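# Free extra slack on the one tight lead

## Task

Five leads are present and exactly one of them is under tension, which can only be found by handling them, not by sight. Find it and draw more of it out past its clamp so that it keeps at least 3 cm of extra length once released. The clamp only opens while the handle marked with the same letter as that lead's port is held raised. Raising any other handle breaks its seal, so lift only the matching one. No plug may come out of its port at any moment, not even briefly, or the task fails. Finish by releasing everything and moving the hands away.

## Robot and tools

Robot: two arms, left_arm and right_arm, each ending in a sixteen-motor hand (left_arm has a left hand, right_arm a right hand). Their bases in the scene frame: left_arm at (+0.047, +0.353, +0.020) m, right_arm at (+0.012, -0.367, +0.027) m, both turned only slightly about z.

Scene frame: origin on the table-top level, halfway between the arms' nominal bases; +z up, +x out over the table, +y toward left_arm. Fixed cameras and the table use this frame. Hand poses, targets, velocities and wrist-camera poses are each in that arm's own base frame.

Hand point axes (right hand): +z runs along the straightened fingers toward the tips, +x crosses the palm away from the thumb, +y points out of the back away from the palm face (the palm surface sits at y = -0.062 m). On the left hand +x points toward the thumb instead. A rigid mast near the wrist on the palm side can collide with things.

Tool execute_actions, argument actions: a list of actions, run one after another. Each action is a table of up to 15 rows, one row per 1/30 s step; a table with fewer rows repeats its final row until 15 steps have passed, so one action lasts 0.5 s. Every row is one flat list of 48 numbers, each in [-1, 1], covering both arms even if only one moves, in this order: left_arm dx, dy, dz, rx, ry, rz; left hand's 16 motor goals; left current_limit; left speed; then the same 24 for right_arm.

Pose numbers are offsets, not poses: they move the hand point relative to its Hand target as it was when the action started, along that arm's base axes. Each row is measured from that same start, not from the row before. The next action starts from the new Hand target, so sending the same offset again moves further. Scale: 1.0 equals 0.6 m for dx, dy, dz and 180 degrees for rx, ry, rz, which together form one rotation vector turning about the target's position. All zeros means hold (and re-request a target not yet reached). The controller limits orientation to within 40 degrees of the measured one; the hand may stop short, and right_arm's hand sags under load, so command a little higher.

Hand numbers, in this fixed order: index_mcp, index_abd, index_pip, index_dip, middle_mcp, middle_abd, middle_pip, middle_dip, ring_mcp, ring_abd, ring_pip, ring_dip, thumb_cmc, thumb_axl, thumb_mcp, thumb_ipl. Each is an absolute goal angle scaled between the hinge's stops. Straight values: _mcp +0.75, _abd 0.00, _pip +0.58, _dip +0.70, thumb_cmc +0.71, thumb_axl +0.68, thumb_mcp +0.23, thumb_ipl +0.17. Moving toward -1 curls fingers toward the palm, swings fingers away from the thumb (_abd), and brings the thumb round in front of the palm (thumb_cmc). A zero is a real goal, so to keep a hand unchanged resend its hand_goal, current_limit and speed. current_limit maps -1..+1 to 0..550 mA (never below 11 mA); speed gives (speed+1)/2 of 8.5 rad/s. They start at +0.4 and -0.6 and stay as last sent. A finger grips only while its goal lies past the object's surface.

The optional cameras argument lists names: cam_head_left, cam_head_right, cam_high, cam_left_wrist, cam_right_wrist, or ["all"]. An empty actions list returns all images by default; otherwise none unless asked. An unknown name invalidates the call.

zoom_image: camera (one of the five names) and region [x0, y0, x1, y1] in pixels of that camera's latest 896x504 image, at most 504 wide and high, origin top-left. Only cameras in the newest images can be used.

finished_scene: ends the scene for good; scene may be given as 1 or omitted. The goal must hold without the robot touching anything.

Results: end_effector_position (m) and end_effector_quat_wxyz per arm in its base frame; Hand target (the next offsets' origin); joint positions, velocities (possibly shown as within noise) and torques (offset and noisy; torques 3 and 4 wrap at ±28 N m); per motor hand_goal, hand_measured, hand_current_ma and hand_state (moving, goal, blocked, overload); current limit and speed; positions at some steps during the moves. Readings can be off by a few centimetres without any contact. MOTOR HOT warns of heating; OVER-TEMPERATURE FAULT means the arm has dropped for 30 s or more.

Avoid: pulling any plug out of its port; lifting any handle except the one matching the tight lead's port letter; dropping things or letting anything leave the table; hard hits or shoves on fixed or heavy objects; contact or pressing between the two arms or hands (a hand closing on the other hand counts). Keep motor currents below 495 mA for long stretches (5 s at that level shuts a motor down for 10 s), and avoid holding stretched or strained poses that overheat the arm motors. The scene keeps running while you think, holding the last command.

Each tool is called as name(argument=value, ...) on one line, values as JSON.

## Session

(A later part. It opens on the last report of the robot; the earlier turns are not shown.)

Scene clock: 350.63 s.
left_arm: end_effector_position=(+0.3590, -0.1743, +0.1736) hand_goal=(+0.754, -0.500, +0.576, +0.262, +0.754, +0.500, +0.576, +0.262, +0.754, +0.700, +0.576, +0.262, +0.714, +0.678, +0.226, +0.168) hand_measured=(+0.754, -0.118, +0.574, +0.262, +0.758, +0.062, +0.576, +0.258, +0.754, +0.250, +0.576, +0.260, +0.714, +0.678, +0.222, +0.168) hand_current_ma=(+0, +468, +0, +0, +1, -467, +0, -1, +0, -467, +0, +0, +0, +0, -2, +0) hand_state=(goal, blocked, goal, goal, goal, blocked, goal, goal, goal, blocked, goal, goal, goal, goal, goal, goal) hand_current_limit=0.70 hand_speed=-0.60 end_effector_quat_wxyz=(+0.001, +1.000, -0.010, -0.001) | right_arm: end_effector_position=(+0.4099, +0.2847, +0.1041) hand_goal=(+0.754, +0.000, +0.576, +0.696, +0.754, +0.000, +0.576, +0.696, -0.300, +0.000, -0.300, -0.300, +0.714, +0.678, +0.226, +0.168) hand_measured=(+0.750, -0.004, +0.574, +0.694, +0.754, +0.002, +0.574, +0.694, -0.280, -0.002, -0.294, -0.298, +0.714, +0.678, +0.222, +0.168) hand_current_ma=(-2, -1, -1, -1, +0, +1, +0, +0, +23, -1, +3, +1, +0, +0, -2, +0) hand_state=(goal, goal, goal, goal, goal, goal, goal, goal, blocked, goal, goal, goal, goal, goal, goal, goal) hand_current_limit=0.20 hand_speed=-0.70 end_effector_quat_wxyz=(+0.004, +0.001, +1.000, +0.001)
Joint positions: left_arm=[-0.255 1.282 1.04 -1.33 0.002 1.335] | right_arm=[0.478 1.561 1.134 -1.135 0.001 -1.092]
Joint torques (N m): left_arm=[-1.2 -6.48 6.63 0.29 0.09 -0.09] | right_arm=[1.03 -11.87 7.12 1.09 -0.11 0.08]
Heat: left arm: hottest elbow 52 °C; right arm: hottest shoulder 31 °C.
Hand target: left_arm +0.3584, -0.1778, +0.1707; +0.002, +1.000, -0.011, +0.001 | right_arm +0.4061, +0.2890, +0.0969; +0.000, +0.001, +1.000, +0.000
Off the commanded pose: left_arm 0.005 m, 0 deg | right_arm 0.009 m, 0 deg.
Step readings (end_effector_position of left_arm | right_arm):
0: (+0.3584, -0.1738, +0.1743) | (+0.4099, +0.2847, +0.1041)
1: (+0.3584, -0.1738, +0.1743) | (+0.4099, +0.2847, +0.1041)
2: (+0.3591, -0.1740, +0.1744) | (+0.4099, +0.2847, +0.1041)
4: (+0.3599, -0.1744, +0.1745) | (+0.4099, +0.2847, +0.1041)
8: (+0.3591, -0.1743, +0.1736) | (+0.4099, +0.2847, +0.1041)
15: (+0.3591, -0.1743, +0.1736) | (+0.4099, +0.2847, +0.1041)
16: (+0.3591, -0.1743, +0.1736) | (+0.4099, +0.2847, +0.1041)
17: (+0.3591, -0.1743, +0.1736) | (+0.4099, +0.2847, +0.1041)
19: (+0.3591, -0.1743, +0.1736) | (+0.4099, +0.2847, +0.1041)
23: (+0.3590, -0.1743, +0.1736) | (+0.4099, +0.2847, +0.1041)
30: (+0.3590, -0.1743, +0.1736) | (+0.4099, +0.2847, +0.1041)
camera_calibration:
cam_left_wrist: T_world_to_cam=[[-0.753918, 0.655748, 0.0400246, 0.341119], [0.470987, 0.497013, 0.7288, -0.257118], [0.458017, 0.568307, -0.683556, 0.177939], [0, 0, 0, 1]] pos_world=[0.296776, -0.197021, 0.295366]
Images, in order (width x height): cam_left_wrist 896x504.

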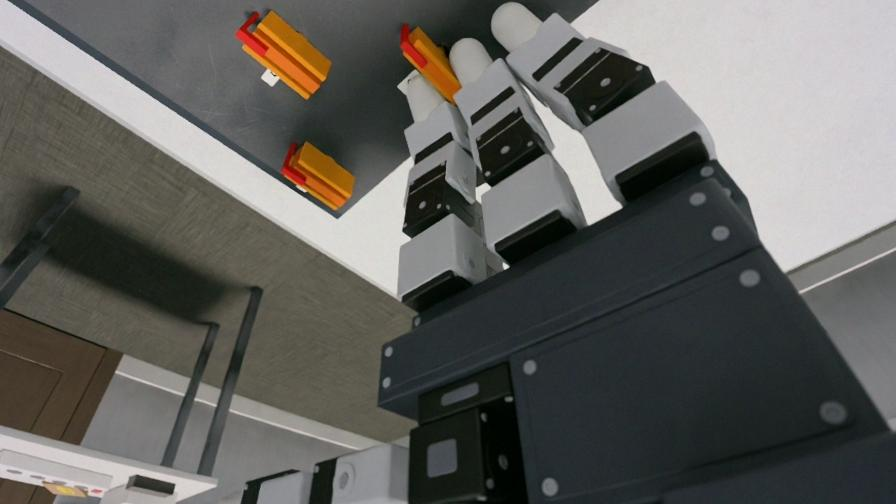

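execute_actions(actions=[[[0.01,-0.002,0.05,0,-0.003,0,0.754,-0.55,0.576,0.261,0.754,0.5,0.576,0.261,0.754,0.75,0.576,0.261,0.714,0.678,0.226,0.168,0.77,-0.5,0,0,0,0,0,0,0.754,0,0.576,0.696,0.754,0,0.576,0.696,-0.3,0,-0.3,-0.3,0.714,0.678,0.226,0.168,0.2,-0.7]]], cameras=["cam_left_wrist"])

zoom_image(camera="cam_left_wrist", region=[380, 0, 520, 130])

Scene clock: 351.77 s.
left_arm: end_effector_position=(+0.3565, -0.1733, +0.1735) hand_goal=(+0.754, -0.550, +0.576, +0.262, +0.754, +0.500, +0.576, +0.262, +0.754, +0.750, +0.576, +0.262, +0.714, +0.678, +0.226, +0.168) hand_measured=(+0.752, -0.102, +0.568, +0.254, +0.750, +0.086, +0.576, +0.268, +0.750, +0.274, +0.576, +0.260, +0.714, +0.678, +0.222, +0.168) hand_current_ma=(+0, +487, -3, -4, -1, -487, +0, +2, -1, -487, +0, +0, +0, +0, -2, +0) hand_state=(goal, blocked, goal, goal, goal, blocked, goal, goal, goal, blocked, goal, goal, goal, goal, goal, goal) hand_current_limit=0.77 hand_speed=-0.50 end_effector_quat_wxyz=(-0.001, +1.000, -0.006, -0.008) | right_arm: end_effector_position=(+0.4099, +0.2847, +0.1041) hand_goal=(+0.754, +0.000, +0.576, +0.696, +0.754, +0.000, +0.576, +0.696, -0.300, +0.000, -0.300, -0.300, +0.714, +0.678, +0.226, +0.168) hand_measured=(+0.750, -0.004, +0.574, +0.694, +0.754, +0.002, +0.574, +0.694, -0.280, -0.002, -0.294, -0.298, +0.714, +0.678, +0.222, +0.168) hand_current_ma=(-2, -1, -1, -1, +0, +1, +0, +0, +23, -1, +3, +1, +0, +0, -2, +0) hand_state=(goal, goal, goal, goal, goal, goal, goal, goal, blocked, goal, goal, goal, goal, goal, goal, goal) hand_current_limit=0.20 hand_speed=-0.70 end_effector_quat_wxyz=(+0.004, +0.001, +1.000, +0.001)
Joint positions: left_arm=[-0.255 1.282 1.041 -1.345 0.002 1.327] | right_arm=[0.478 1.561 1.134 -1.135 0.001 -1.092]
Joint torques (N m): left_arm=[-1.9 -6.36 11.95 -1.74 -0.06 0.01] | right_arm=[1.03 -11.87 7.12 1.1 -0.11 0.08]
Heat: left arm: hottest elbow 52 °C; right arm: hottest shoulder 31 °C.
Hand target: left_arm +0.3645, -0.1790, +0.2008; +0.002, +1.000, -0.011, +0.005 | right_arm +0.4061, +0.2890, +0.0969; +0.000, +0.001, +1.000, +0.000
Off the commanded pose: left_arm 0.029 m, 2 deg | right_arm 0.009 m, 0 deg.
Step readings (end_effector_position of left_arm | right_arm):
0: (+0.3590, -0.1743, +0.1736) | (+0.4099, +0.2847, +0.1041)
1: (+0.3589, -0.1743, +0.1736) | (+0.4099, +0.2847, +0.1041)
2: (+0.3583, -0.1741, +0.1735) | (+0.4099, +0.2847, +0.1041)
4: (+0.3569, -0.1737, +0.1732) | (+0.4099, +0.2847, +0.1041)
8: (+0.3565, -0.1735, +0.1734) | (+0.4099, +0.2847, +0.1041)
15: (+0.3564, -0.1733, +0.1735) | (+0.4099, +0.2847, +0.1041)
camera_calibration:
cam_left_wrist: T_world_to_cam=[[-0.758777, 0.649209, 0.0527844, 0.336933], [0.476706, 0.498279, 0.724202, -0.257381], [0.443857, 0.57467, -0.687564, 0.185374], [0, 0, 0, 1]] pos_world=[0.296072, -0.197021, 0.296068]
Images, in order (width x height): cam_left_wrist 896x504.

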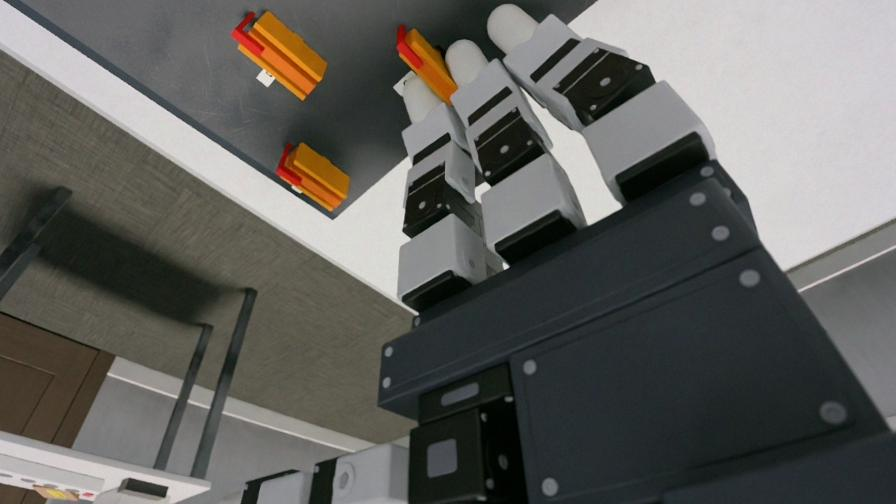

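Scaled by 3.600 from the camera's 896x504 image, which has a finer 1280x720 frame.

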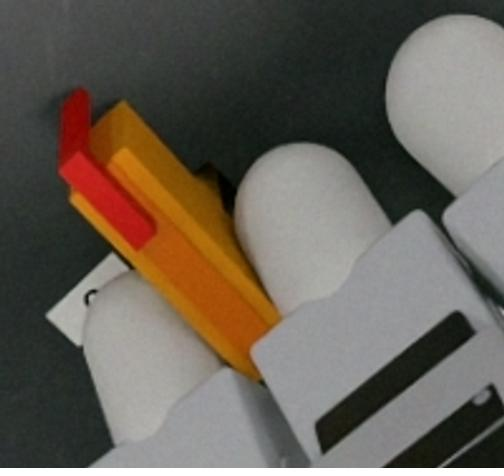

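execute_actions(actions=[[[0.01,0,0.035,0,0,0,0.754,-0.55,0.576,0.261,0.754,0.5,0.576,0.261,0.754,0.75,0.576,0.261,0.714,0.678,0.226,0.168,0.77,-0.5,0,0,0,0,0,0,0.754,0,0.576,0.696,0.754,0,0.576,0.696,-0.3,0,-0.3,-0.3,0.714,0.678,0.226,0.168,0.2,-0.7]]], cameras=["cam_left_wrist"])

Scene clock: 354.23 s.
left_arm: end_effector_position=(+0.3514, -0.1725, +0.1777) hand_goal=(+0.754, -0.550, +0.576, +0.262, +0.754, +0.500, +0.576, +0.262, +0.754, +0.750, +0.576, +0.262, +0.714, +0.678, +0.226, +0.168) hand_measured=(+0.746, +0.020, +0.572, +0.266, +0.752, +0.206, +0.578, +0.268, +0.752, +0.382, +0.576, +0.260, +0.714, +0.678, +0.222, +0.168) hand_current_ma=(-4, +487, -1, +1, +0, -486, +0, +2, +0, -487, +0, +0, +0, +0, -2, +0) hand_state=(goal, blocked, goal, goal, goal, blocked, goal, goal, goal, blocked, goal, goal, goal, goal, goal, goal) hand_current_limit=0.77 hand_speed=-0.50 end_effector_quat_wxyz=(-0.006, +1.000, -0.006, -0.029) | right_arm: end_effector_position=(+0.4099, +0.2847, +0.1041) hand_goal=(+0.754, +0.000, +0.576, +0.696, +0.754, +0.000, +0.576, +0.696, -0.300, +0.000, -0.300, -0.300, +0.714, +0.678, +0.226, +0.168) hand_measured=(+0.750, -0.004, +0.574, +0.694, +0.754, +0.002, +0.574, +0.694, -0.280, -0.002, -0.294, -0.298, +0.714, +0.678, +0.222, +0.168) hand_current_ma=(-2, -1, -1, -1, +0, +1, +0, +0, +23, -1, +3, +1, +0, +0, -2, +0) hand_state=(goal, goal, goal, goal, goal, goal, goal, goal, blocked, goal, goal, goal, goal, goal, goal, goal) hand_current_limit=0.20 hand_speed=-0.70 end_effector_quat_wxyz=(+0.004, +0.001, +1.000, +0.001)
Joint positions: left_arm=[-0.256 1.294 1.066 -1.402 0.003 1.327] | right_arm=[0.478 1.561 1.134 -1.135 0.001 -1.092]
Joint torques (N m): left_arm=[-1.79 -7.18 14.16 -1.77 -0.07 0.03] | right_arm=[0.97 -11.81 7.13 1.09 -0.11 0.08]
Heat: left arm: hottest elbow 52 °C; right arm: hottest shoulder 31 °C.
Hand target: left_arm +0.3705, -0.1790, +0.2218; +0.002, +1.000, -0.011, +0.005 | right_arm +0.4061, +0.2890, +0.0969; +0.000, +0.001, +1.000, +0.000
Off the commanded pose: left_arm 0.048 m, 4 deg | right_arm 0.009 m, 0 deg.
Step readings (end_effector_position of left_arm | right_arm):
0: (+0.3565, -0.1733, +0.1735) | (+0.4099, +0.2847, +0.1041)
1: (+0.3565, -0.1733, +0.1736) | (+0.4099, +0.2847, +0.1041)
2: (+0.3562, -0.1732, +0.1744) | (+0.4099, +0.2847, +0.1041)
4: (+0.3549, -0.1729, +0.1753) | (+0.4099, +0.2847, +0.1041)
8: (+0.3525, -0.1726, +0.1765) | (+0.4099, +0.2847, +0.1041)
15: (+0.3513, -0.1725, +0.1776) | (+0.4099, +0.2847, +0.1041)
camera_calibration:
cam_left_wrist: T_world_to_cam=[[-0.755323, 0.649065, 0.0905637, 0.324363], [0.506892, 0.49102, 0.708491, -0.26753], [0.415389, 0.581046, -0.699884, 0.203332], [0, 0, 0, 1]] pos_world=[0.296146, -0.197315, 0.302476]
Images, in order (width x height): cam_left_wrist 896x504.

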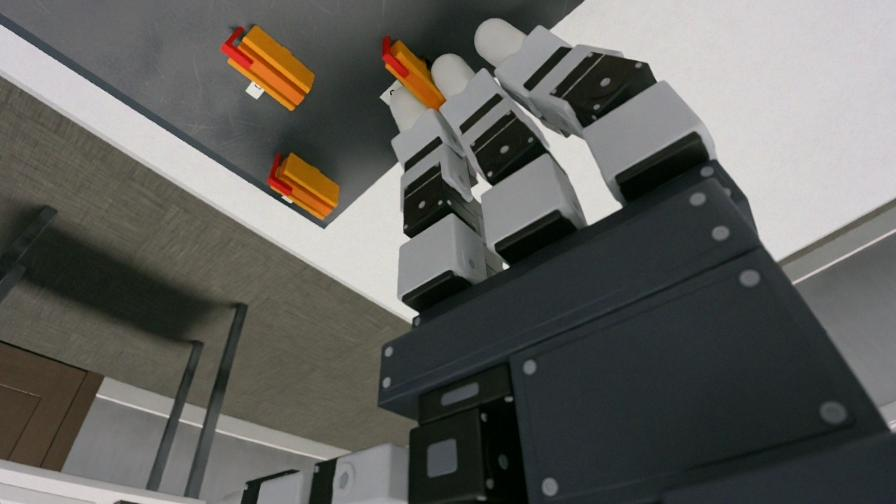

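zoom_image(camera="cam_left_wrist", region=[360, 20, 500, 150])

Scaled by 3.600 from the camera's 896x504 image, which has a finer 1280x720 frame.

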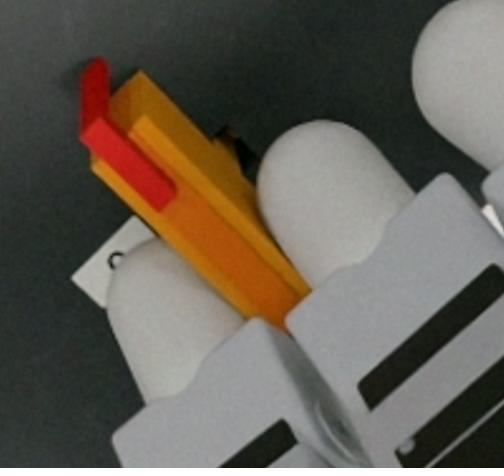

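execute_actions(actions=[[[0.018,0,0.028,0,0,0,0.754,-0.55,0.576,0.261,0.754,0.5,0.576,0.261,0.754,0.75,0.576,0.261,0.714,0.678,0.226,0.168,0.77,-0.5,0,0,0,0,0,0,0.754,0,0.576,0.696,0.754,0,0.576,0.696,-0.3,0,-0.3,-0.3,0.714,0.678,0.226,0.168,0.2,-0.7]]], cameras=["cam_left_wrist"])

zoom_image(camera="cam_left_wrist", region=[360, 20, 500, 150])

Scene clock: 356.90 s.
left_arm: end_effector_position=(+0.3544, -0.1734, +0.1827) hand_goal=(+0.754, -0.550, +0.576, +0.262, +0.754, +0.500, +0.576, +0.262, +0.754, +0.750, +0.576, +0.262, +0.714, +0.678, +0.226, +0.168) hand_measured=(+0.744, +0.030, +0.580, +0.274, +0.754, +0.216, +0.578, +0.270, +0.754, +0.390, +0.576, +0.260, +0.714, +0.678, +0.222, +0.168) hand_current_ma=(-5, +487, +1, +6, +0, -487, +0, +3, +0, -487, +0, +0, +0, +0, -2, +0) hand_state=(goal, blocked, goal, goal, goal, blocked, goal, goal, goal, blocked, goal, goal, goal, goal, goal, goal) hand_current_limit=0.77 hand_speed=-0.50 end_effector_quat_wxyz=(-0.010, +0.999, -0.006, -0.047) | right_arm: end_effector_position=(+0.4099, +0.2847, +0.1041) hand_goal=(+0.754, +0.000, +0.576, +0.696, +0.754, +0.000, +0.576, +0.696, -0.300, +0.000, -0.300, -0.300, +0.714, +0.678, +0.226, +0.168) hand_measured=(+0.750, -0.004, +0.574, +0.694, +0.754, +0.002, +0.574, +0.694, -0.280, -0.002, -0.294, -0.298, +0.714, +0.678, +0.222, +0.168) hand_current_ma=(-2, -1, -1, -1, +0, +1, +0, +0, +23, -1, +3, +1, +0, +0, -2, +0) hand_state=(goal, goal, goal, goal, goal, goal, goal, goal, blocked, goal, goal, goal, goal, goal, goal, goal) hand_current_limit=0.20 hand_speed=-0.70 end_effector_quat_wxyz=(+0.004, +0.001, +1.000, +0.001)
Joint positions: left_arm=[-0.256 1.323 1.108 -1.451 0.003 1.328] | right_arm=[0.478 1.561 1.134 -1.135 0.001 -1.092]
Joint torques (N m): left_arm=[-1.2 -8.82 15.41 -1.52 -0.14 0.11] | right_arm=[1.08 -11.87 7.12 1.1 -0.11 0.07]
Heat: left arm: hottest elbow 52 °C; right arm: hottest shoulder 31 °C.
Hand target: left_arm +0.3812, -0.1790, +0.2386; +0.002, +1.000, -0.011, +0.005 | right_arm +0.4061, +0.2890, +0.0969; +0.000, +0.001, +1.000, +0.000
Off the commanded pose: left_arm 0.062 m, 6 deg | right_arm 0.009 m, 0 deg.
Step readings (end_effector_position of left_arm | right_arm):
0: (+0.3514, -0.1725, +0.1777) | (+0.4099, +0.2847, +0.1041)
1: (+0.3515, -0.1725, +0.1779) | (+0.4099, +0.2847, +0.1041)
2: (+0.3515, -0.1726, +0.1782) | (+0.4099, +0.2847, +0.1041)
4: (+0.3521, -0.1727, +0.1793) | (+0.4099, +0.2847, +0.1041)
8: (+0.3538, -0.1732, +0.1804) | (+0.4099, +0.2847, +0.1041)
15: (+0.3544, -0.1734, +0.1816) | (+0.4099, +0.2847, +0.1041)
camera_calibration:
cam_left_wrist: T_world_to_cam=[[-0.751032, 0.6487, 0.123039, 0.319293], [0.532184, 0.484442, 0.694331, -0.279636], [0.390808, 0.586945, -0.709059, 0.217484], [0, 0, 0, 1]] pos_world=[0.303623, -0.199309, 0.309083]
Images, in order (width x height): cam_left_wrist 896x504.

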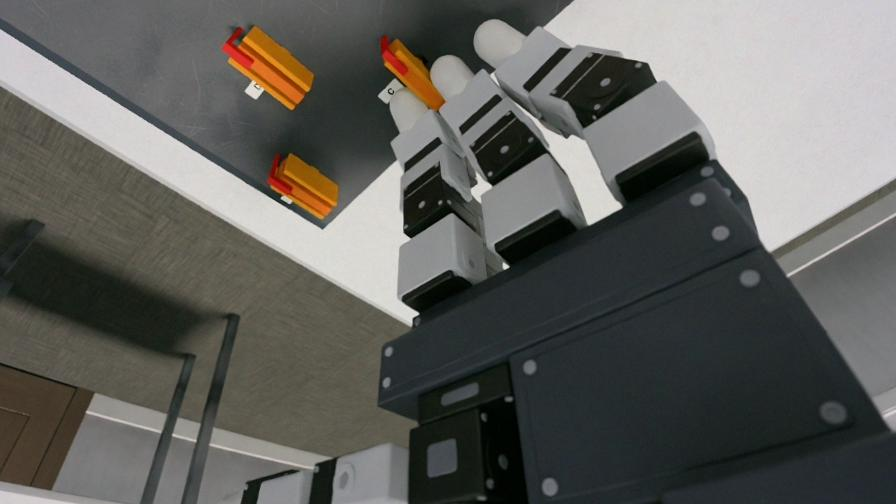

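Scaled by 3.600 from the camera's 896x504 image, which has a finer 1280x720 frame.

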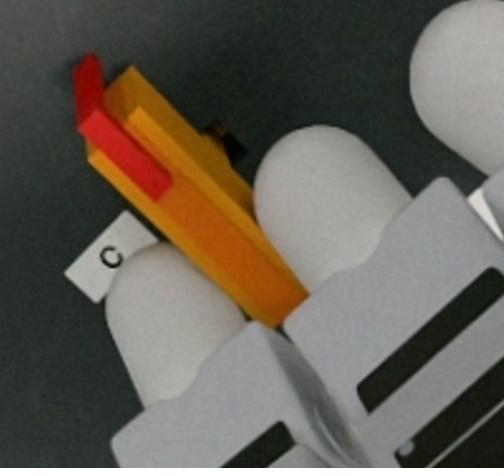

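execute_actions(actions=[[[0.01,0,0.028,0,0,0,0.754,-0.55,0.576,0.261,0.754,0.5,0.576,0.261,0.754,0.75,0.576,0.261,0.714,0.678,0.226,0.168,0.77,-0.5,0,0,0,0,0,0,0.754,0,0.576,0.696,0.754,0,0.576,0.696,-0.3,0,-0.3,-0.3,0.714,0.678,0.226,0.168,0.2,-0.7]]], cameras=["cam_left_wrist","cam_high"])

zoom_image(camera="cam_left_wrist", region=[360, 20, 500, 150])

Scene clock: 358.20 s.
left_arm: end_effector_position=(+0.3743, -0.1786, +0.2329) hand_goal=(+0.754, -0.550, +0.576, +0.262, +0.754, +0.500, +0.576, +0.262, +0.754, +0.750, +0.576, +0.262, +0.714, +0.678, +0.226, +0.168) hand_measured=(+0.748, +0.030, +0.578, +0.264, +0.754, +0.244, +0.576, +0.264, +0.754, +0.412, +0.576, +0.260, +0.714, +0.678, +0.222, +0.168) hand_current_ma=(-2, +487, +0, +0, +0, -487, +0, +0, +0, -487, +0, +0, +0, +0, -2, +0) hand_state=(goal, blocked, goal, goal, goal, blocked, goal, goal, goal, blocked, goal, goal, goal, goal, goal, goal) hand_current_limit=0.77 hand_speed=-0.50 end_effector_quat_wxyz=(-0.003, +1.000, -0.010, -0.015) | right_arm: end_effector_position=(+0.4099, +0.2847, +0.1041) hand_goal=(+0.754, +0.000, +0.576, +0.696, +0.754, +0.000, +0.576, +0.696, -0.300, +0.000, -0.300, -0.300, +0.714, +0.678, +0.226, +0.168) hand_measured=(+0.750, -0.004, +0.574, +0.694, +0.754, +0.002, +0.574, +0.694, -0.280, -0.002, -0.294, -0.298, +0.714, +0.678, +0.222, +0.168) hand_current_ma=(-2, -1, -1, -1, +0, +1, +0, +0, +23, -1, +3, +1, +0, +0, -2, +0) hand_state=(goal, goal, goal, goal, goal, goal, goal, goal, blocked, goal, goal, goal, goal, goal, goal, goal) hand_current_limit=0.20 hand_speed=-0.70 end_effector_quat_wxyz=(+0.004, +0.001, +1.000, +0.001)
Joint positions: left_arm=[-0.255 1.317 1.231 -1.516 0.003 1.335] | right_arm=[0.478 1.561 1.134 -1.135 0.001 -1.092]
Joint torques (N m): left_arm=[-0.85 -6.65 11.59 -0.66 -0.1 0.12] | right_arm=[1.03 -11.87 7.12 1.1 -0.11 0.08]
Heat: left arm: hottest elbow 53 °C; right arm: hottest shoulder 31 °C.
Hand target: left_arm +0.3873, -0.1789, +0.2554; +0.002, +1.000, -0.011, +0.005 | right_arm +0.4061, +0.2890, +0.0969; +0.000, +0.001, +1.000, +0.000
Off the commanded pose: left_arm 0.026 m, 2 deg | right_arm 0.009 m, 0 deg.
Step readings (end_effector_position of left_arm | right_arm):
0: (+0.3544, -0.1734, +0.1827) | (+0.4099, +0.2847, +0.1041)
1: (+0.3545, -0.1734, +0.1828) | (+0.4099, +0.2847, +0.1041)
2: (+0.3547, -0.1735, +0.1837) | (+0.4099, +0.2847, +0.1041)
4: (+0.3556, -0.1737, +0.1900) | (+0.4099, +0.2847, +0.1041)
8: (+0.3692, -0.1773, +0.2188) | (+0.4099, +0.2847, +0.1041)
15: (+0.3749, -0.1787, +0.2329) | (+0.4099, +0.2847, +0.1041)
camera_calibration:
cam_left_wrist: T_world_to_cam=[[-0.752398, 0.65539, 0.0660383, 0.346294], [0.49173, 0.492133, 0.718336, -0.311502], [0.438291, 0.572948, -0.692555, 0.224208], [0, 0, 0, 1]] pos_world=[0.315458, -0.202117, 0.356171]
Images, in order (width x height): cam_high 896x504, cam_left_wrist 896x504.

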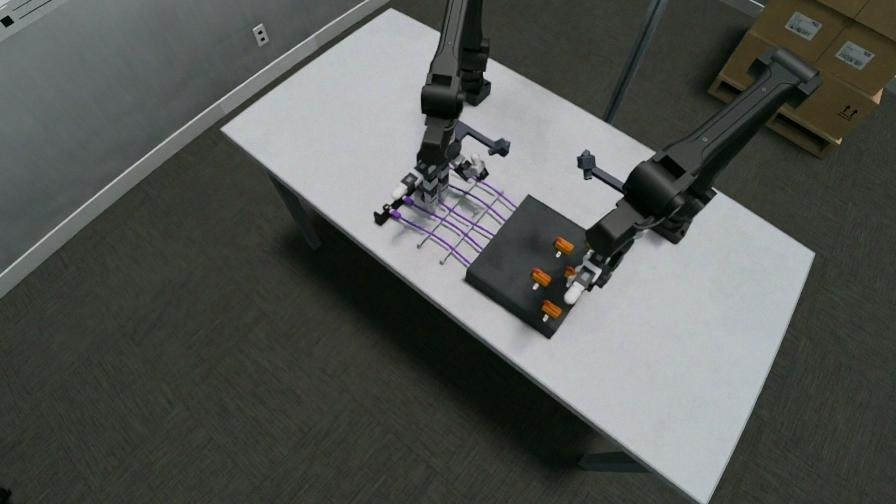

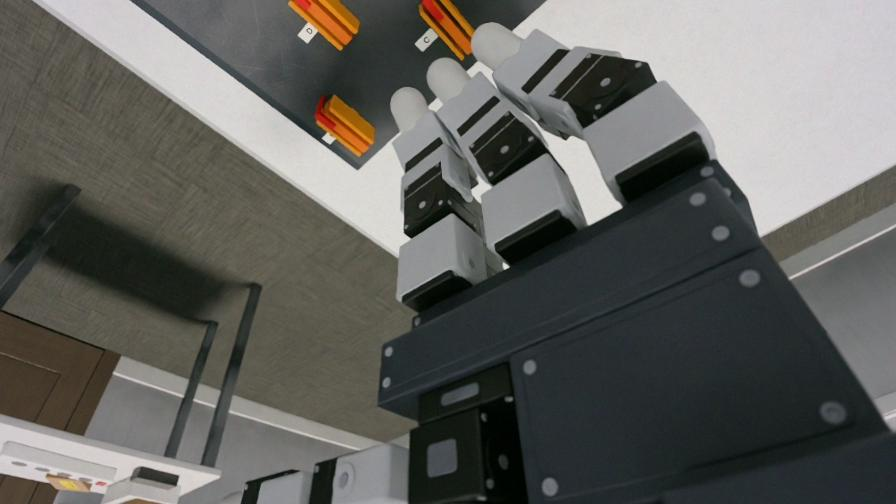

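Scaled by 3.600 from the camera's 896x504 image, which has a finer 1280x720 frame.

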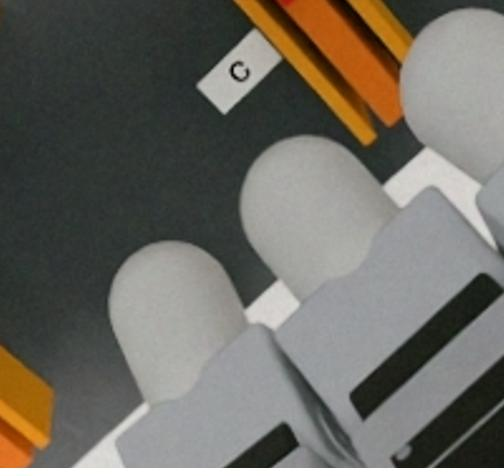

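zoom_image(camera="cam_left_wrist", region=[280, 0, 500, 160])

execute_actions(actions=[], cameras=["cam_head_left", "cam_high"])

zoom_image(camera="cam_high", region=[500, 220, 630, 340])

Scaled by 2.291 from the camera's 896x504 image, which has a finer 1280x720 frame.

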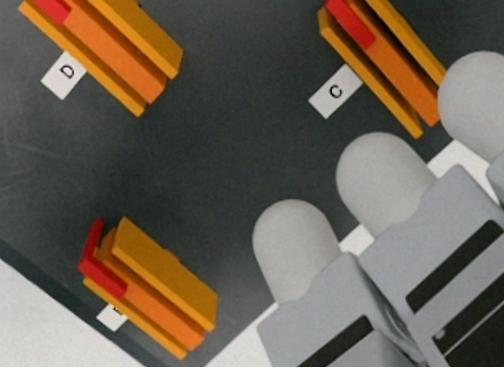

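Scene clock: 358.47 s.
left_arm: end_effector_position=(+0.3742, -0.1786, +0.2329) hand_goal=(+0.754, -0.550, +0.576, +0.262, +0.754, +0.500, +0.576, +0.262, +0.754, +0.750, +0.576, +0.262, +0.714, +0.678, +0.226, +0.168) hand_measured=(+0.748, +0.030, +0.578, +0.264, +0.754, +0.244, +0.576, +0.264, +0.754, +0.412, +0.576, +0.260, +0.714, +0.678, +0.222, +0.168) hand_current_ma=(-2, +487, +0, +0, +0, -487, +0, +0, +0, -487, +0, +0, +0, +0, -2, +0) hand_state=(goal, blocked, goal, goal, goal, blocked, goal, goal, goal, blocked, goal, goal, goal, goal, goal, goal) hand_current_limit=0.77 hand_speed=-0.50 end_effector_quat_wxyz=(-0.003, +1.000, -0.010, -0.015) | right_arm: end_effector_position=(+0.4099, +0.2847, +0.1041) hand_goal=(+0.754, +0.000, +0.576, +0.696, +0.754, +0.000, +0.576, +0.696, -0.300, +0.000, -0.300, -0.300, +0.714, +0.678, +0.226, +0.168) hand_measured=(+0.750, -0.004, +0.574, +0.694, +0.754, +0.002, +0.574, +0.694, -0.280, -0.002, -0.294, -0.298, +0.714, +0.678, +0.222, +0.168) hand_current_ma=(-2, -1, -1, -1, +0, +1, +0, +0, +23, -1, +3, +1, +0, +0, -2, +0) hand_state=(goal, goal, goal, goal, goal, goal, goal, goal, blocked, goal, goal, goal, goal, goal, goal, goal) hand_current_limit=0.20 hand_speed=-0.70 end_effector_quat_wxyz=(+0.004, +0.001, +1.000, +0.001)
Joint positions: left_arm=[-0.255 1.317 1.231 -1.516 0.003 1.335] | right_arm=[0.478 1.561 1.134 -1.135 0.001 -1.092]
Joint velocities: within noise
Joint torques (N m): left_arm=[-0.62 -5.89 11.7 -0.75 -0.05 0.06] | right_arm=[1.03 -11.93 7.13 1.09 -0.11 0.08]
Heat: left arm: hottest elbow 53 °C; right arm: hottest shoulder 31 °C.
Hand target: left_arm +0.3873, -0.1789, +0.2554; +0.002, +1.000, -0.011, +0.005 | right_arm +0.4061, +0.2890, +0.0969; +0.000, +0.001, +1.000, +0.000
Off the commanded pose: left_arm 0.026 m, 2 deg | right_arm 0.009 m, 0 deg.
Images, in order (width x height): cam_head_left 896x504, cam_high 896x504.

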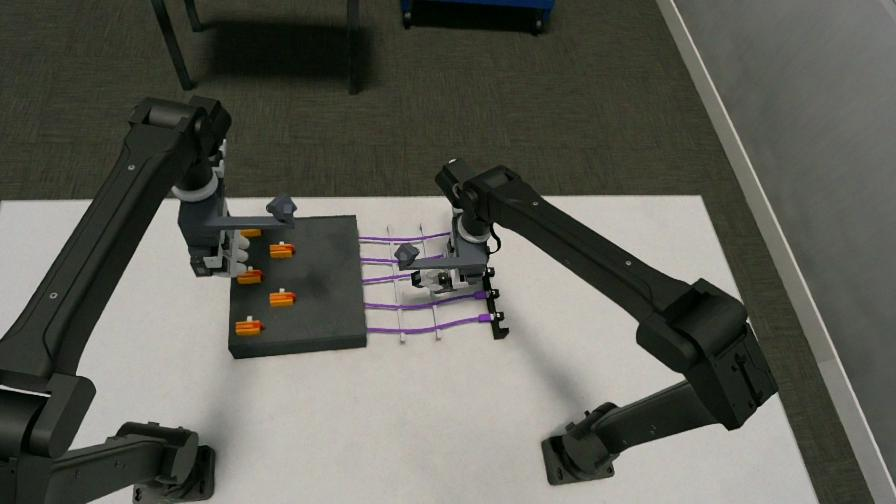

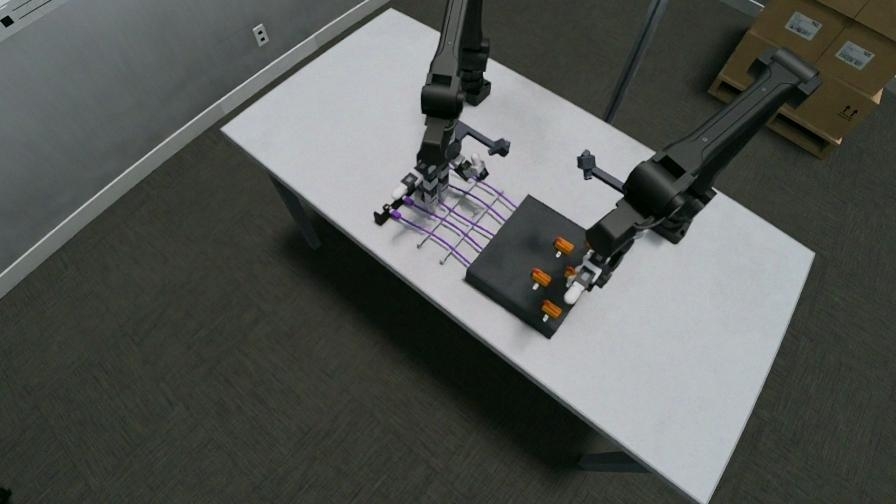

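Scaled by 3.877 from the camera's 896x504 image, which has a finer 1280x720 frame.

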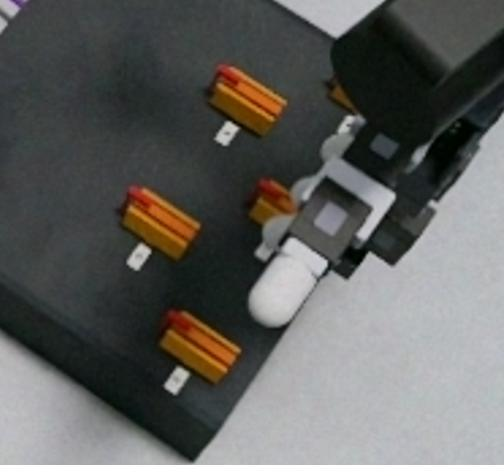

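execute_actions(actions=[], cameras=["cam_left_wrist"])

zoom_image(camera="cam_left_wrist", region=[400, 0, 500, 70])

zoom_image(camera="cam_left_wrist", region=[300, 80, 400, 170])

Scene clock: 373.53 s.
left_arm: end_effector_position=(+0.3742, -0.1786, +0.2329) hand_goal=(+0.754, -0.550, +0.576, +0.262, +0.754, +0.500, +0.576, +0.262, +0.754, +0.750, +0.576, +0.262, +0.714, +0.678, +0.226, +0.168) hand_measured=(+0.748, +0.030, +0.578, +0.264, +0.754, +0.244, +0.576, +0.264, +0.754, +0.412, +0.576, +0.260, +0.714, +0.678, +0.222, +0.168) hand_current_ma=(-2, +487, +0, +0, +0, -487, +0, +0, +0, -487, +0, +0, +0, +0, -2, +0) hand_state=(goal, blocked, goal, goal, goal, blocked, goal, goal, goal, blocked, goal, goal, goal, goal, goal, goal) hand_current_limit=0.77 hand_speed=-0.50 end_effector_quat_wxyz=(-0.003, +1.000, -0.010, -0.015) | right_arm: end_effector_position=(+0.4099, +0.2847, +0.1041) hand_goal=(+0.754, +0.000, +0.576, +0.696, +0.754, +0.000, +0.576, +0.696, -0.300, +0.000, -0.300, -0.300, +0.714, +0.678, +0.226, +0.168) hand_measured=(+0.750, -0.004, +0.574, +0.694, +0.754, +0.002, +0.574, +0.694, -0.280, -0.002, -0.294, -0.298, +0.714, +0.678, +0.222, +0.168) hand_current_ma=(-2, -1, -1, -1, +0, +1, +0, +0, +23, -1, +3, +1, +0, +0, -2, +0) hand_state=(goal, goal, goal, goal, goal, goal, goal, goal, blocked, goal, goal, goal, goal, goal, goal, goal) hand_current_limit=0.20 hand_speed=-0.70 end_effector_quat_wxyz=(+0.004, +0.001, +1.000, +0.001)
Joint positions: left_arm=[-0.255 1.317 1.231 -1.516 0.003 1.335] | right_arm=[0.478 1.561 1.134 -1.135 0.001 -1.092]
Joint velocities: within noise
Joint torques (N m): left_arm=[-0.62 -6.59 11.6 -0.54 -0.02 0.08] | right_arm=[1.08 -11.87 7.15 1.1 -0.11 0.08]
Heat: left arm: hottest elbow 55 °C; right arm: hottest shoulder 31 °C.
Hand target: left_arm +0.3873, -0.1789, +0.2554; +0.002, +1.000, -0.011, +0.005 | right_arm +0.4061, +0.2890, +0.0969; +0.000, +0.001, +1.000, +0.000
Off the commanded pose: left_arm 0.026 m, 2 deg | right_arm 0.009 m, 0 deg.
camera_calibration:
cam_left_wrist: T_world_to_cam=[[-0.752168, 0.655658, 0.0660008, 0.346289], [0.491894, 0.491989, 0.718323, -0.311578], [0.438502, 0.572764, -0.692572, 0.224111], [0, 0, 0, 1]] pos_world=[0.315457, -0.202116, 0.356171]
Images, in order (width x height): cam_left_wrist 896x504.

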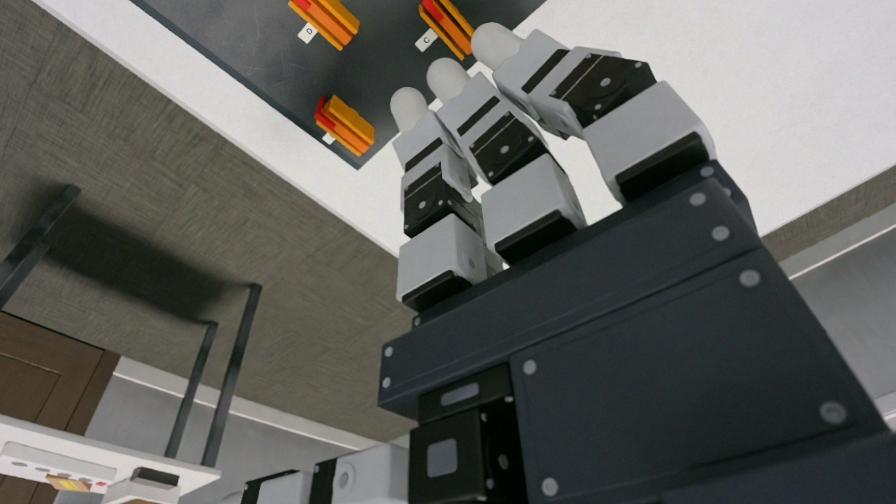

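Scaled by 5.040 from the camera's 896x504 image, which has a finer 1280x720 frame.

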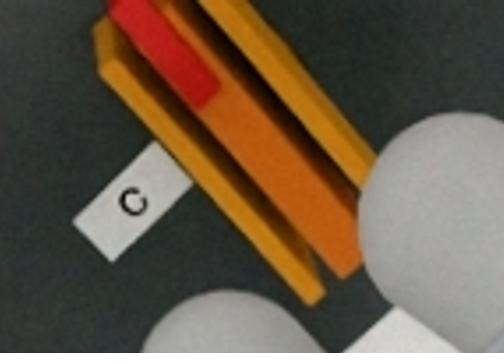

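Scaled by 5.040 from the camera's 896x504 image, which has a finer 1280x720 frame.

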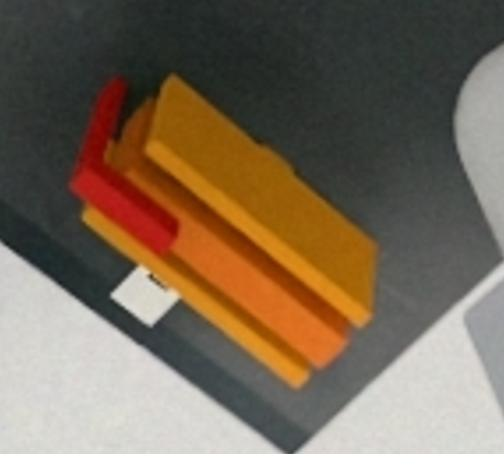

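execute_actions(actions=[[[-0.01,0.02,0.05,0,0,0,0.754,0,0.576,0.261,0.754,0,0.576,0.261,0.754,0,0.576,0.261,0.714,0.678,0.226,0.168,0.3,-0.5,0,0,0,0,0,0,0.754,0,0.576,0.696,0.754,0,0.576,0.696,-0.3,0,-0.3,-0.3,0.714,0.678,0.226,0.168,0.2,-0.7]],[[0,0.02,0,0,0,0.08,0.869,0,-0.518,0.696,0.754,0,-0.518,0.696,0.754,0,-0.883,-0.753,0.714,0.678,0.226,0.168,0.3,-0.5,0,0,0,0,0,0,0.754,0,0.576,0.696,0.754,0,0.576,0.696,-0.3,0,-0.3,-0.3,0.714,0.678,0.226,0.168,0.2,-0.7]],[[0,0.02,0,0,0,0.12,0.869,0,-0.518,0.696,0.754,0,-0.518,0.696,0.754,0,-0.883,-0.753,0.714,0.678,0.226,0.168,0.3,-0.5,0,0,0,0,0,0,0.754,0,0.576,0.696,0.754,0,0.576,0.696,-0.3,0,-0.3,-0.3,0.714,0.678,0.226,0.168,0.2,-0.7]],[[0,0.02,0,0,0,0.14,0.869,0,-0.518,0.696,0.754,0,-0.518,0.696,0.754,0,-0.883,-0.753,0.714,0.678,0.226,0.168,0.3,-0.5,0,0,0,0,0,0,0.754,0,0.576,0.696,0.754,0,0.576,0.696,-0.3,0,-0.3,-0.3,0.714,0.678,0.226,0.168,0.2,-0.7]]], cameras=["cam_head_left","cam_high"])

Scene clock: 404.87 s.
left_arm: end_effector_position=(+0.3838, -0.1294, +0.2816) hand_goal=(+0.870, +0.000, -0.518, +0.696, +0.754, +0.000, -0.518, +0.696, +0.754, +0.000, -0.882, -0.752, +0.714, +0.678, +0.226, +0.168) hand_measured=(+0.868, +0.004, -0.510, +0.694, +0.754, +0.004, -0.510, +0.694, +0.754, +0.004, -0.876, -0.750, +0.714, +0.678, +0.222, +0.168) hand_current_ma=(+0, +1, +3, +0, +0, +1, +2, +0, +0, +1, +2, +1, +0, +0, -2, +0) hand_state=(goal, goal, goal, goal, goal, goal, goal, goal, goal, goal, goal, goal, goal, goal, goal, goal) hand_current_limit=0.30 hand_speed=-0.50 end_effector_quat_wxyz=(+0.000, +0.867, +0.498, +0.003) | right_arm: end_effector_position=(+0.4099, +0.2847, +0.1041) hand_goal=(+0.754, +0.000, +0.576, +0.696, +0.754, +0.000, +0.576, +0.696, -0.300, +0.000, -0.300, -0.300, +0.714, +0.678, +0.226, +0.168) hand_measured=(+0.750, -0.004, +0.574, +0.694, +0.754, +0.002, +0.574, +0.694, -0.280, -0.002, -0.294, -0.298, +0.714, +0.678, +0.222, +0.168) hand_current_ma=(-2, -1, -1, -1, +0, +1, +0, +0, +23, -1, +3, +1, +0, +0, -2, +0) hand_state=(goal, goal, goal, goal, goal, goal, goal, goal, blocked, goal, goal, goal, goal, goal, goal, goal) hand_current_limit=0.20 hand_speed=-0.70 end_effector_quat_wxyz=(+0.004, +0.001, +1.000, +0.001)
Joint positions: left_arm=[-0.342 1.165 1.227 -1.627 -0.005 0.186] | right_arm=[0.478 1.561 1.134 -1.135 0.001 -1.092]
Joint torques (N m): left_arm=[-2.26 -5.01 7.98 -0.54 -0.3 -0.11] | right_arm=[1.08 -11.93 7.13 1.1 -0.11 0.07]
Heat: left arm: hottest elbow 56 °C; right arm: hottest shoulder 31 °C.
Hand target: left_arm +0.3813, -0.1310, +0.2853; -0.001, +0.866, +0.500, +0.006 | right_arm +0.4061, +0.2890, +0.0969; +0.000, +0.001, +1.000, +0.000
Off the commanded pose: left_arm 0.005 m, 0 deg | right_arm 0.009 m, 0 deg.
Step readings (end_effector_position of left_arm | right_arm):
0: (+0.3742, -0.1786, +0.2329) | (+0.4099, +0.2847, +0.1041)
1: (+0.3739, -0.1785, +0.2328) | (+0.4099, +0.2847, +0.1041)
2: (+0.3729, -0.1777, +0.2332) | (+0.4099, +0.2847, +0.1041)
4: (+0.3696, -0.1750, +0.2358) | (+0.4099, +0.2847, +0.1041)
8: (+0.3693, -0.1699, +0.2456) | (+0.4099, +0.2847, +0.1041)
15: (+0.3699, -0.1672, +0.2542) | (+0.4099, +0.2847, +0.1041)
16: (+0.3698, -0.1672, +0.2543) | (+0.4099, +0.2847, +0.1041)
17: (+0.3704, -0.1668, +0.2546) | (+0.4099, +0.2847, +0.1041)
19: (+0.3730, -0.1647, +0.2573) | (+0.4099, +0.2847, +0.1041)
23: (+0.3750, -0.1610, +0.2681) | (+0.4099, +0.2847, +0.1041)
30: (+0.3776, -0.1573, +0.2754) | (+0.4099, +0.2847, +0.1041)
31: (+0.3783, -0.1568, +0.2753) | (+0.4099, +0.2847, +0.1041)
32: (+0.3800, -0.1559, +0.2758) | (+0.4099, +0.2847, +0.1041)
34: (+0.3826, -0.1527, +0.2765) | (+0.4099, +0.2847, +0.1041)
38: (+0.3816, -0.1451, +0.2798) | (+0.4099, +0.2847, +0.1041)
45: (+0.3837, -0.1439, +0.2849) | (+0.4099, +0.2847, +0.1041)
46: (+0.3842, -0.1439, +0.2848) | (+0.4099, +0.2847, +0.1041)
47: (+0.3850, -0.1434, +0.2846) | (+0.4099, +0.2847, +0.1041)
49: (+0.3848, -0.1410, +0.2824) | (+0.4099, +0.2847, +0.1041)
53: (+0.3810, -0.1374, +0.2803) | (+0.4099, +0.2847, +0.1041)
60: (+0.3821, -0.1348, +0.2816) | (+0.4099, +0.2847, +0.1041)
Images, in order (width x height): cam_head_left 896x504, cam_high 896x504.

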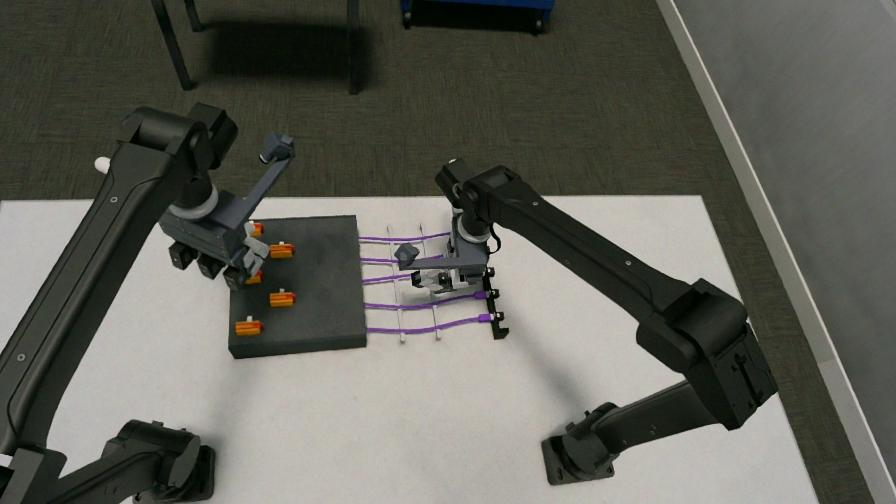

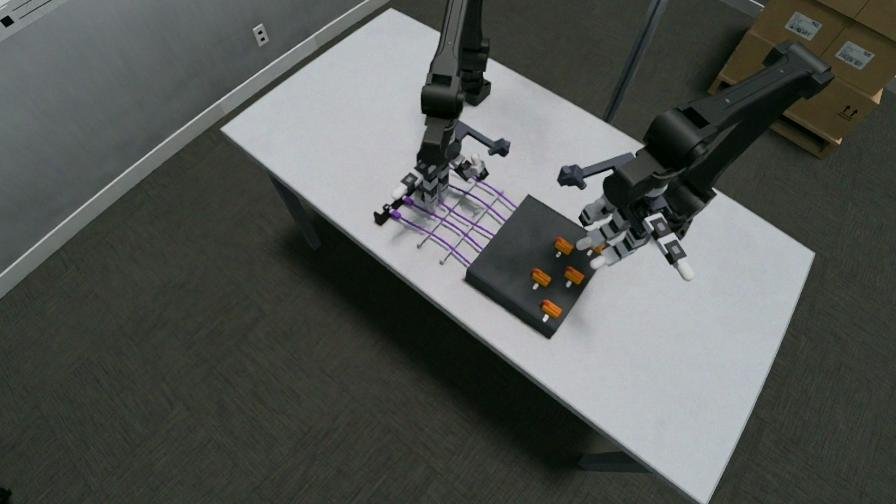

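execute_actions(actions=[[[-0.01,0.01,0,0,0,0.14,0.869,0,-0.518,0.696,0.754,0,-0.518,0.696,0.754,0,-0.883,-0.753,0.714,0.678,0.226,0.168,0.3,-0.5,0,0,0,0,0,0,0.754,0,0.576,0.696,0.754,0,0.576,0.696,-0.3,0,-0.3,-0.3,0.714,0.678,0.226,0.168,0.2,-0.7]],[[-0.01,0.01,0,0,0,0.14,0.869,0,-0.518,0.696,0.754,0,-0.518,0.696,0.754,0,-0.883,-0.753,0.714,0.678,0.226,0.168,0.3,-0.5,0,0,0,0,0,0,0.754,0,0.576,0.696,0.754,0,0.576,0.696,-0.3,0,-0.3,-0.3,0.714,0.678,0.226,0.168,0.2,-0.7]],[[-0.01,0.01,0,0,0,0.14,0.869,0,-0.518,0.696,0.754,0,-0.518,0.696,0.754,0,-0.883,-0.753,0.714,0.678,0.226,0.168,0.3,-0.5,0,0,0,0,0,0,0.754,0,0.576,0.696,0.754,0,0.576,0.696,-0.3,0,-0.3,-0.3,0.714,0.678,0.226,0.168,0.2,-0.7]],[[0,0.01,0,0,0,0.14,0.869,0,-0.518,0.696,0.754,0,-0.518,0.696,0.754,0,-0.883,-0.753,0.714,0.678,0.226,0.168,0.3,-0.5,0,0,0,0,0,0,0.754,0,0.576,0.696,0.754,0,0.576,0.696,-0.3,0,-0.3,-0.3,0.714,0.678,0.226,0.168,0.2,-0.7]],[[0,0.01,0,0,0,0.1067,0.869,0,-0.518,0.696,0.754,0,-0.518,0.696,0.754,0,-0.883,-0.753,0.714,0.678,0.226,0.168,0.3,-0.5,0,0,0,0,0,0,0.754,0,0.576,0.696,0.754,0,0.576,0.696,-0.3,0,-0.3,-0.3,0.714,0.678,0.226,0.168,0.2,-0.7]]], cameras=["cam_head_left","cam_high"])

Scene clock: 408.87 s.
left_arm: end_effector_position=(+0.3489, -0.0958, +0.2670) hand_goal=(+0.870, +0.000, -0.518, +0.696, +0.754, +0.000, -0.518, +0.696, +0.754, +0.000, -0.882, -0.752, +0.714, +0.678, +0.226, +0.168) hand_measured=(+0.868, +0.002, -0.512, +0.694, +0.754, +0.002, -0.512, +0.694, +0.754, +0.004, -0.876, -0.750, +0.714, +0.678, +0.222, +0.168) hand_current_ma=(+0, +0, +2, +0, +0, +0, +2, +0, +0, +1, +2, +1, +0, +0, -2, +0) hand_state=(goal, goal, goal, goal, goal, goal, goal, goal, goal, goal, goal, goal, goal, goal, goal, goal) hand_current_limit=0.30 hand_speed=-0.50 end_effector_quat_wxyz=(-0.028, +0.007, +1.000, +0.010) | right_arm: end_effector_position=(+0.4099, +0.2847, +0.1041) hand_goal=(+0.754, +0.000, +0.576, +0.696, +0.754, +0.000, +0.576, +0.696, -0.300, +0.000, -0.300, -0.300, +0.714, +0.678, +0.226, +0.168) hand_measured=(+0.750, -0.004, +0.574, +0.694, +0.754, +0.002, +0.574, +0.694, -0.280, -0.002, -0.294, -0.298, +0.714, +0.678, +0.222, +0.168) hand_current_ma=(-2, -1, -1, -1, +0, +1, +0, +0, +23, -1, +3, +1, +0, +0, -2, +0) hand_state=(goal, goal, goal, goal, goal, goal, goal, goal, blocked, goal, goal, goal, goal, goal, goal, goal) hand_current_limit=0.20 hand_speed=-0.70 end_effector_quat_wxyz=(+0.004, +0.001, +1.000, +0.001)
Joint positions: left_arm=[-0.451 1.454 1.445 -1.622 0.006 -2.007] | right_arm=[0.478 1.561 1.134 -1.135 0.001 -1.092]
Joint torques (N m): left_arm=[-0.32 -7.18 11.97 -0.73 -0.29 -0.08] | right_arm=[1.03 -11.87 7.12 1.09 -0.11 0.08]
Heat: left arm: hottest elbow 56 °C; right arm: hottest shoulder 31 °C.
Hand target: left_arm +0.3632, -0.1010, +0.2853; -0.005, +0.000, +1.000, +0.002 | right_arm +0.4061, +0.2890, +0.0969; +0.000, +0.001, +1.000, +0.000
Off the commanded pose: left_arm 0.024 m, 3 deg | right_arm 0.009 m, 0 deg.
Step readings (end_effector_position of left_arm | right_arm):
0: (+0.3838, -0.1294, +0.2816) | (+0.4099, +0.2847, +0.1041)
1: (+0.3838, -0.1292, +0.2816) | (+0.4099, +0.2847, +0.1041)
2: (+0.3837, -0.1288, +0.2816) | (+0.4099, +0.2847, +0.1041)
4: (+0.3826, -0.1290, +0.2815) | (+0.4099, +0.2847, +0.1041)
8: (+0.3771, -0.1339, +0.2812) | (+0.4099, +0.2847, +0.1041)
15: (+0.3739, -0.1273, +0.2816) | (+0.4099, +0.2847, +0.1041)
16: (+0.3737, -0.1260, +0.2816) | (+0.4099, +0.2847, +0.1041)
17: (+0.3724, -0.1249, +0.2812) | (+0.4099, +0.2847, +0.1041)
19: (+0.3692, -0.1225, +0.2794) | (+0.4099, +0.2847, +0.1041)
23: (+0.3618, -0.1226, +0.2718) | (+0.4099, +0.2847, +0.1041)
30: (+0.3583, -0.1147, +0.2616) | (+0.4099, +0.2847, +0.1041)
31: (+0.3579, -0.1135, +0.2611) | (+0.4099, +0.2847, +0.1041)
32: (+0.3563, -0.1122, +0.2609) | (+0.4099, +0.2847, +0.1041)
34: (+0.3541, -0.1108, +0.2613) | (+0.4099, +0.2847, +0.1041)
38: (+0.3535, -0.1101, +0.2637) | (+0.4099, +0.2847, +0.1041)
45: (+0.3514, -0.1049, +0.2627) | (+0.4099, +0.2847, +0.1041)
46: (+0.3509, -0.1044, +0.2628) | (+0.4099, +0.2847, +0.1041)
47: (+0.3499, -0.1042, +0.2634) | (+0.4099, +0.2847, +0.1041)
49: (+0.3490, -0.1056, +0.2650) | (+0.4099, +0.2847, +0.1041)
53: (+0.3538, -0.1079, +0.2672) | (+0.4099, +0.2847, +0.1041)
60: (+0.3510, -0.1028, +0.2640) | (+0.4099, +0.2847, +0.1041)
61: (+0.3504, -0.1024, +0.2641) | (+0.4099, +0.2847, +0.1041)
62: (+0.3497, -0.1016, +0.2650) | (+0.4099, +0.2847, +0.1041)
64: (+0.3498, -0.1016, +0.2670) | (+0.4099, +0.2847, +0.1041)
68: (+0.3544, -0.0984, +0.2698) | (+0.4099, +0.2847, +0.1041)
75: (+0.3515, -0.0954, +0.2667) | (+0.4099, +0.2847, +0.1041)
Images, in order (width x height): cam_head_left 896x504, cam_high 896x504.

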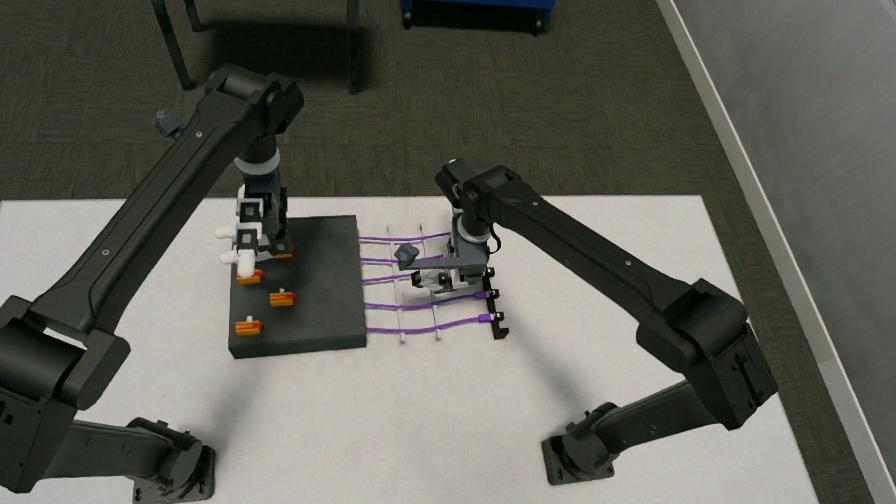

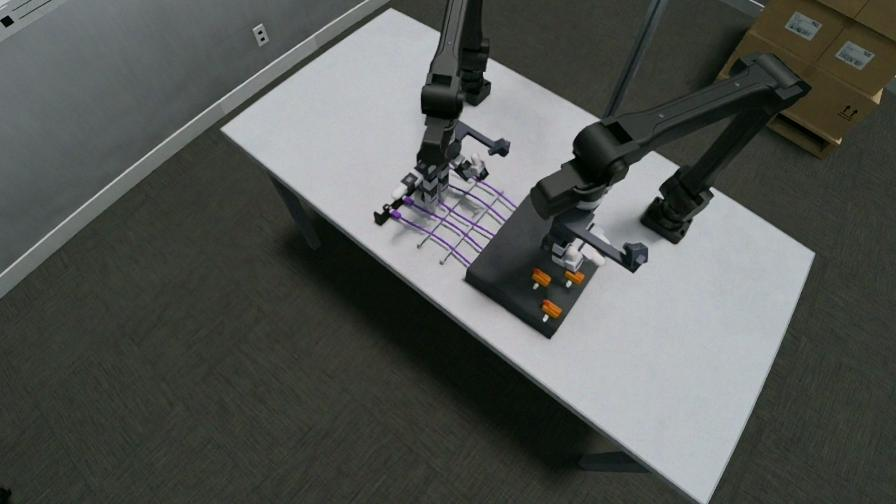

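execute_actions(actions=[[[0.0,0.01,0,-0.08,0,0,0.869,0,-0.518,0.696,0.754,0,-0.518,0.696,0.754,0,-0.883,-0.753,0.714,0.678,0.226,0.168,0.3,-0.5,0,0,0,0,0,0,0.754,0,0.576,0.696,0.754,0,0.576,0.696,-0.3,0,-0.3,-0.3,0.714,0.678,0.226,0.168,0.2,-0.7]],[[0,0.01,0,-0.1,0,0,0.869,0,-0.518,0.696,0.754,0,-0.518,0.696,0.754,0,-0.883,-0.753,0.714,0.678,0.226,0.168,0.3,-0.5,0,0,0,0,0,0,0.754,0,0.576,0.696,0.754,0,0.576,0.696,-0.3,0,-0.3,-0.3,0.714,0.678,0.226,0.168,0.2,-0.7]]], cameras=[])

Scene clock: 411.13 s.
left_arm: end_effector_position=(+0.3626, -0.0886, +0.2827) hand_goal=(+0.870, +0.000, -0.518, +0.696, +0.754, +0.000, -0.518, +0.696, +0.754, +0.000, -0.882, -0.752, +0.714, +0.678, +0.226, +0.168) hand_measured=(+0.868, +0.002, -0.512, +0.694, +0.752, +0.002, -0.512, +0.694, +0.752, +0.004, -0.876, -0.750, +0.712, +0.678, +0.222, +0.168) hand_current_ma=(+0, +0, +1, +0, +0, +0, +1, +0, +0, +0, +2, +1, -1, +0, -2, +0) hand_state=(goal, goal, goal, goal, goal, goal, goal, goal, goal, goal, goal, goal, goal, goal, goal, goal) hand_current_limit=0.30 hand_speed=-0.50 end_effector_quat_wxyz=(-0.009, -0.004, +0.961, -0.275) | right_arm: end_effector_position=(+0.4099, +0.2847, +0.1041) hand_goal=(+0.754, +0.000, +0.576, +0.696, +0.754, +0.000, +0.576, +0.696, -0.300, +0.000, -0.300, -0.300, +0.714, +0.678, +0.226, +0.168) hand_measured=(+0.750, -0.004, +0.574, +0.694, +0.754, +0.002, +0.574, +0.694, -0.280, -0.002, -0.294, -0.298, +0.714, +0.678, +0.222, +0.168) hand_current_ma=(-2, -1, -1, -1, +0, +1, +0, +0, +23, -1, +3, +1, +0, +0, -2, +0) hand_state=(goal, goal, goal, goal, goal, goal, goal, goal, blocked, goal, goal, goal, goal, goal, goal, goal) hand_current_limit=0.20 hand_speed=-0.70 end_effector_quat_wxyz=(+0.004, +0.001, +1.000, +0.001)
Joint positions: left_arm=[-0.174 1.358 1.445 -1.569 0.55 -1.778] | right_arm=[0.478 1.561 1.134 -1.135 0.001 -1.092]
Joint torques (N m): left_arm=[-1.2 -6.89 7.91 -0.03 0.65 0.01] | right_arm=[1.03 -11.93 7.12 1.07 -0.11 0.08]
Heat: left arm: hottest elbow 56 °C; right arm: hottest shoulder 31 °C.
Hand target: left_arm +0.3633, -0.0889, +0.2853; -0.005, +0.002, +0.961, -0.277 | right_arm +0.4061, +0.2890, +0.0969; +0.000, +0.001, +1.000, +0.000
Off the commanded pose: left_arm 0.003 m, 1 deg | right_arm 0.009 m, 0 deg.
Step readings (end_effector_position of left_arm | right_arm):
0: (+0.3489, -0.0958, +0.2670) | (+0.4099, +0.2847, +0.1041)
1: (+0.3485, -0.0963, +0.2666) | (+0.4099, +0.2847, +0.1041)
2: (+0.3470, -0.0993, +0.2646) | (+0.4099, +0.2847, +0.1041)
4: (+0.3454, -0.1064, +0.2602) | (+0.4099, +0.2847, +0.1041)
8: (+0.3502, -0.0986, +0.2626) | (+0.4099, +0.2847, +0.1041)
15: (+0.3515, -0.0910, +0.2688) | (+0.4099, +0.2847, +0.1041)
16: (+0.3514, -0.0926, +0.2684) | (+0.4099, +0.2847, +0.1041)
17: (+0.3505, -0.0980, +0.2673) | (+0.4099, +0.2847, +0.1041)
19: (+0.3509, -0.1090, +0.2672) | (+0.4099, +0.2847, +0.1041)
23: (+0.3573, -0.0977, +0.2765) | (+0.4099, +0.2847, +0.1041)
30: (+0.3612, -0.0881, +0.2828) | (+0.4099, +0.2847, +0.1041)
No camera images: "cameras" was empty.


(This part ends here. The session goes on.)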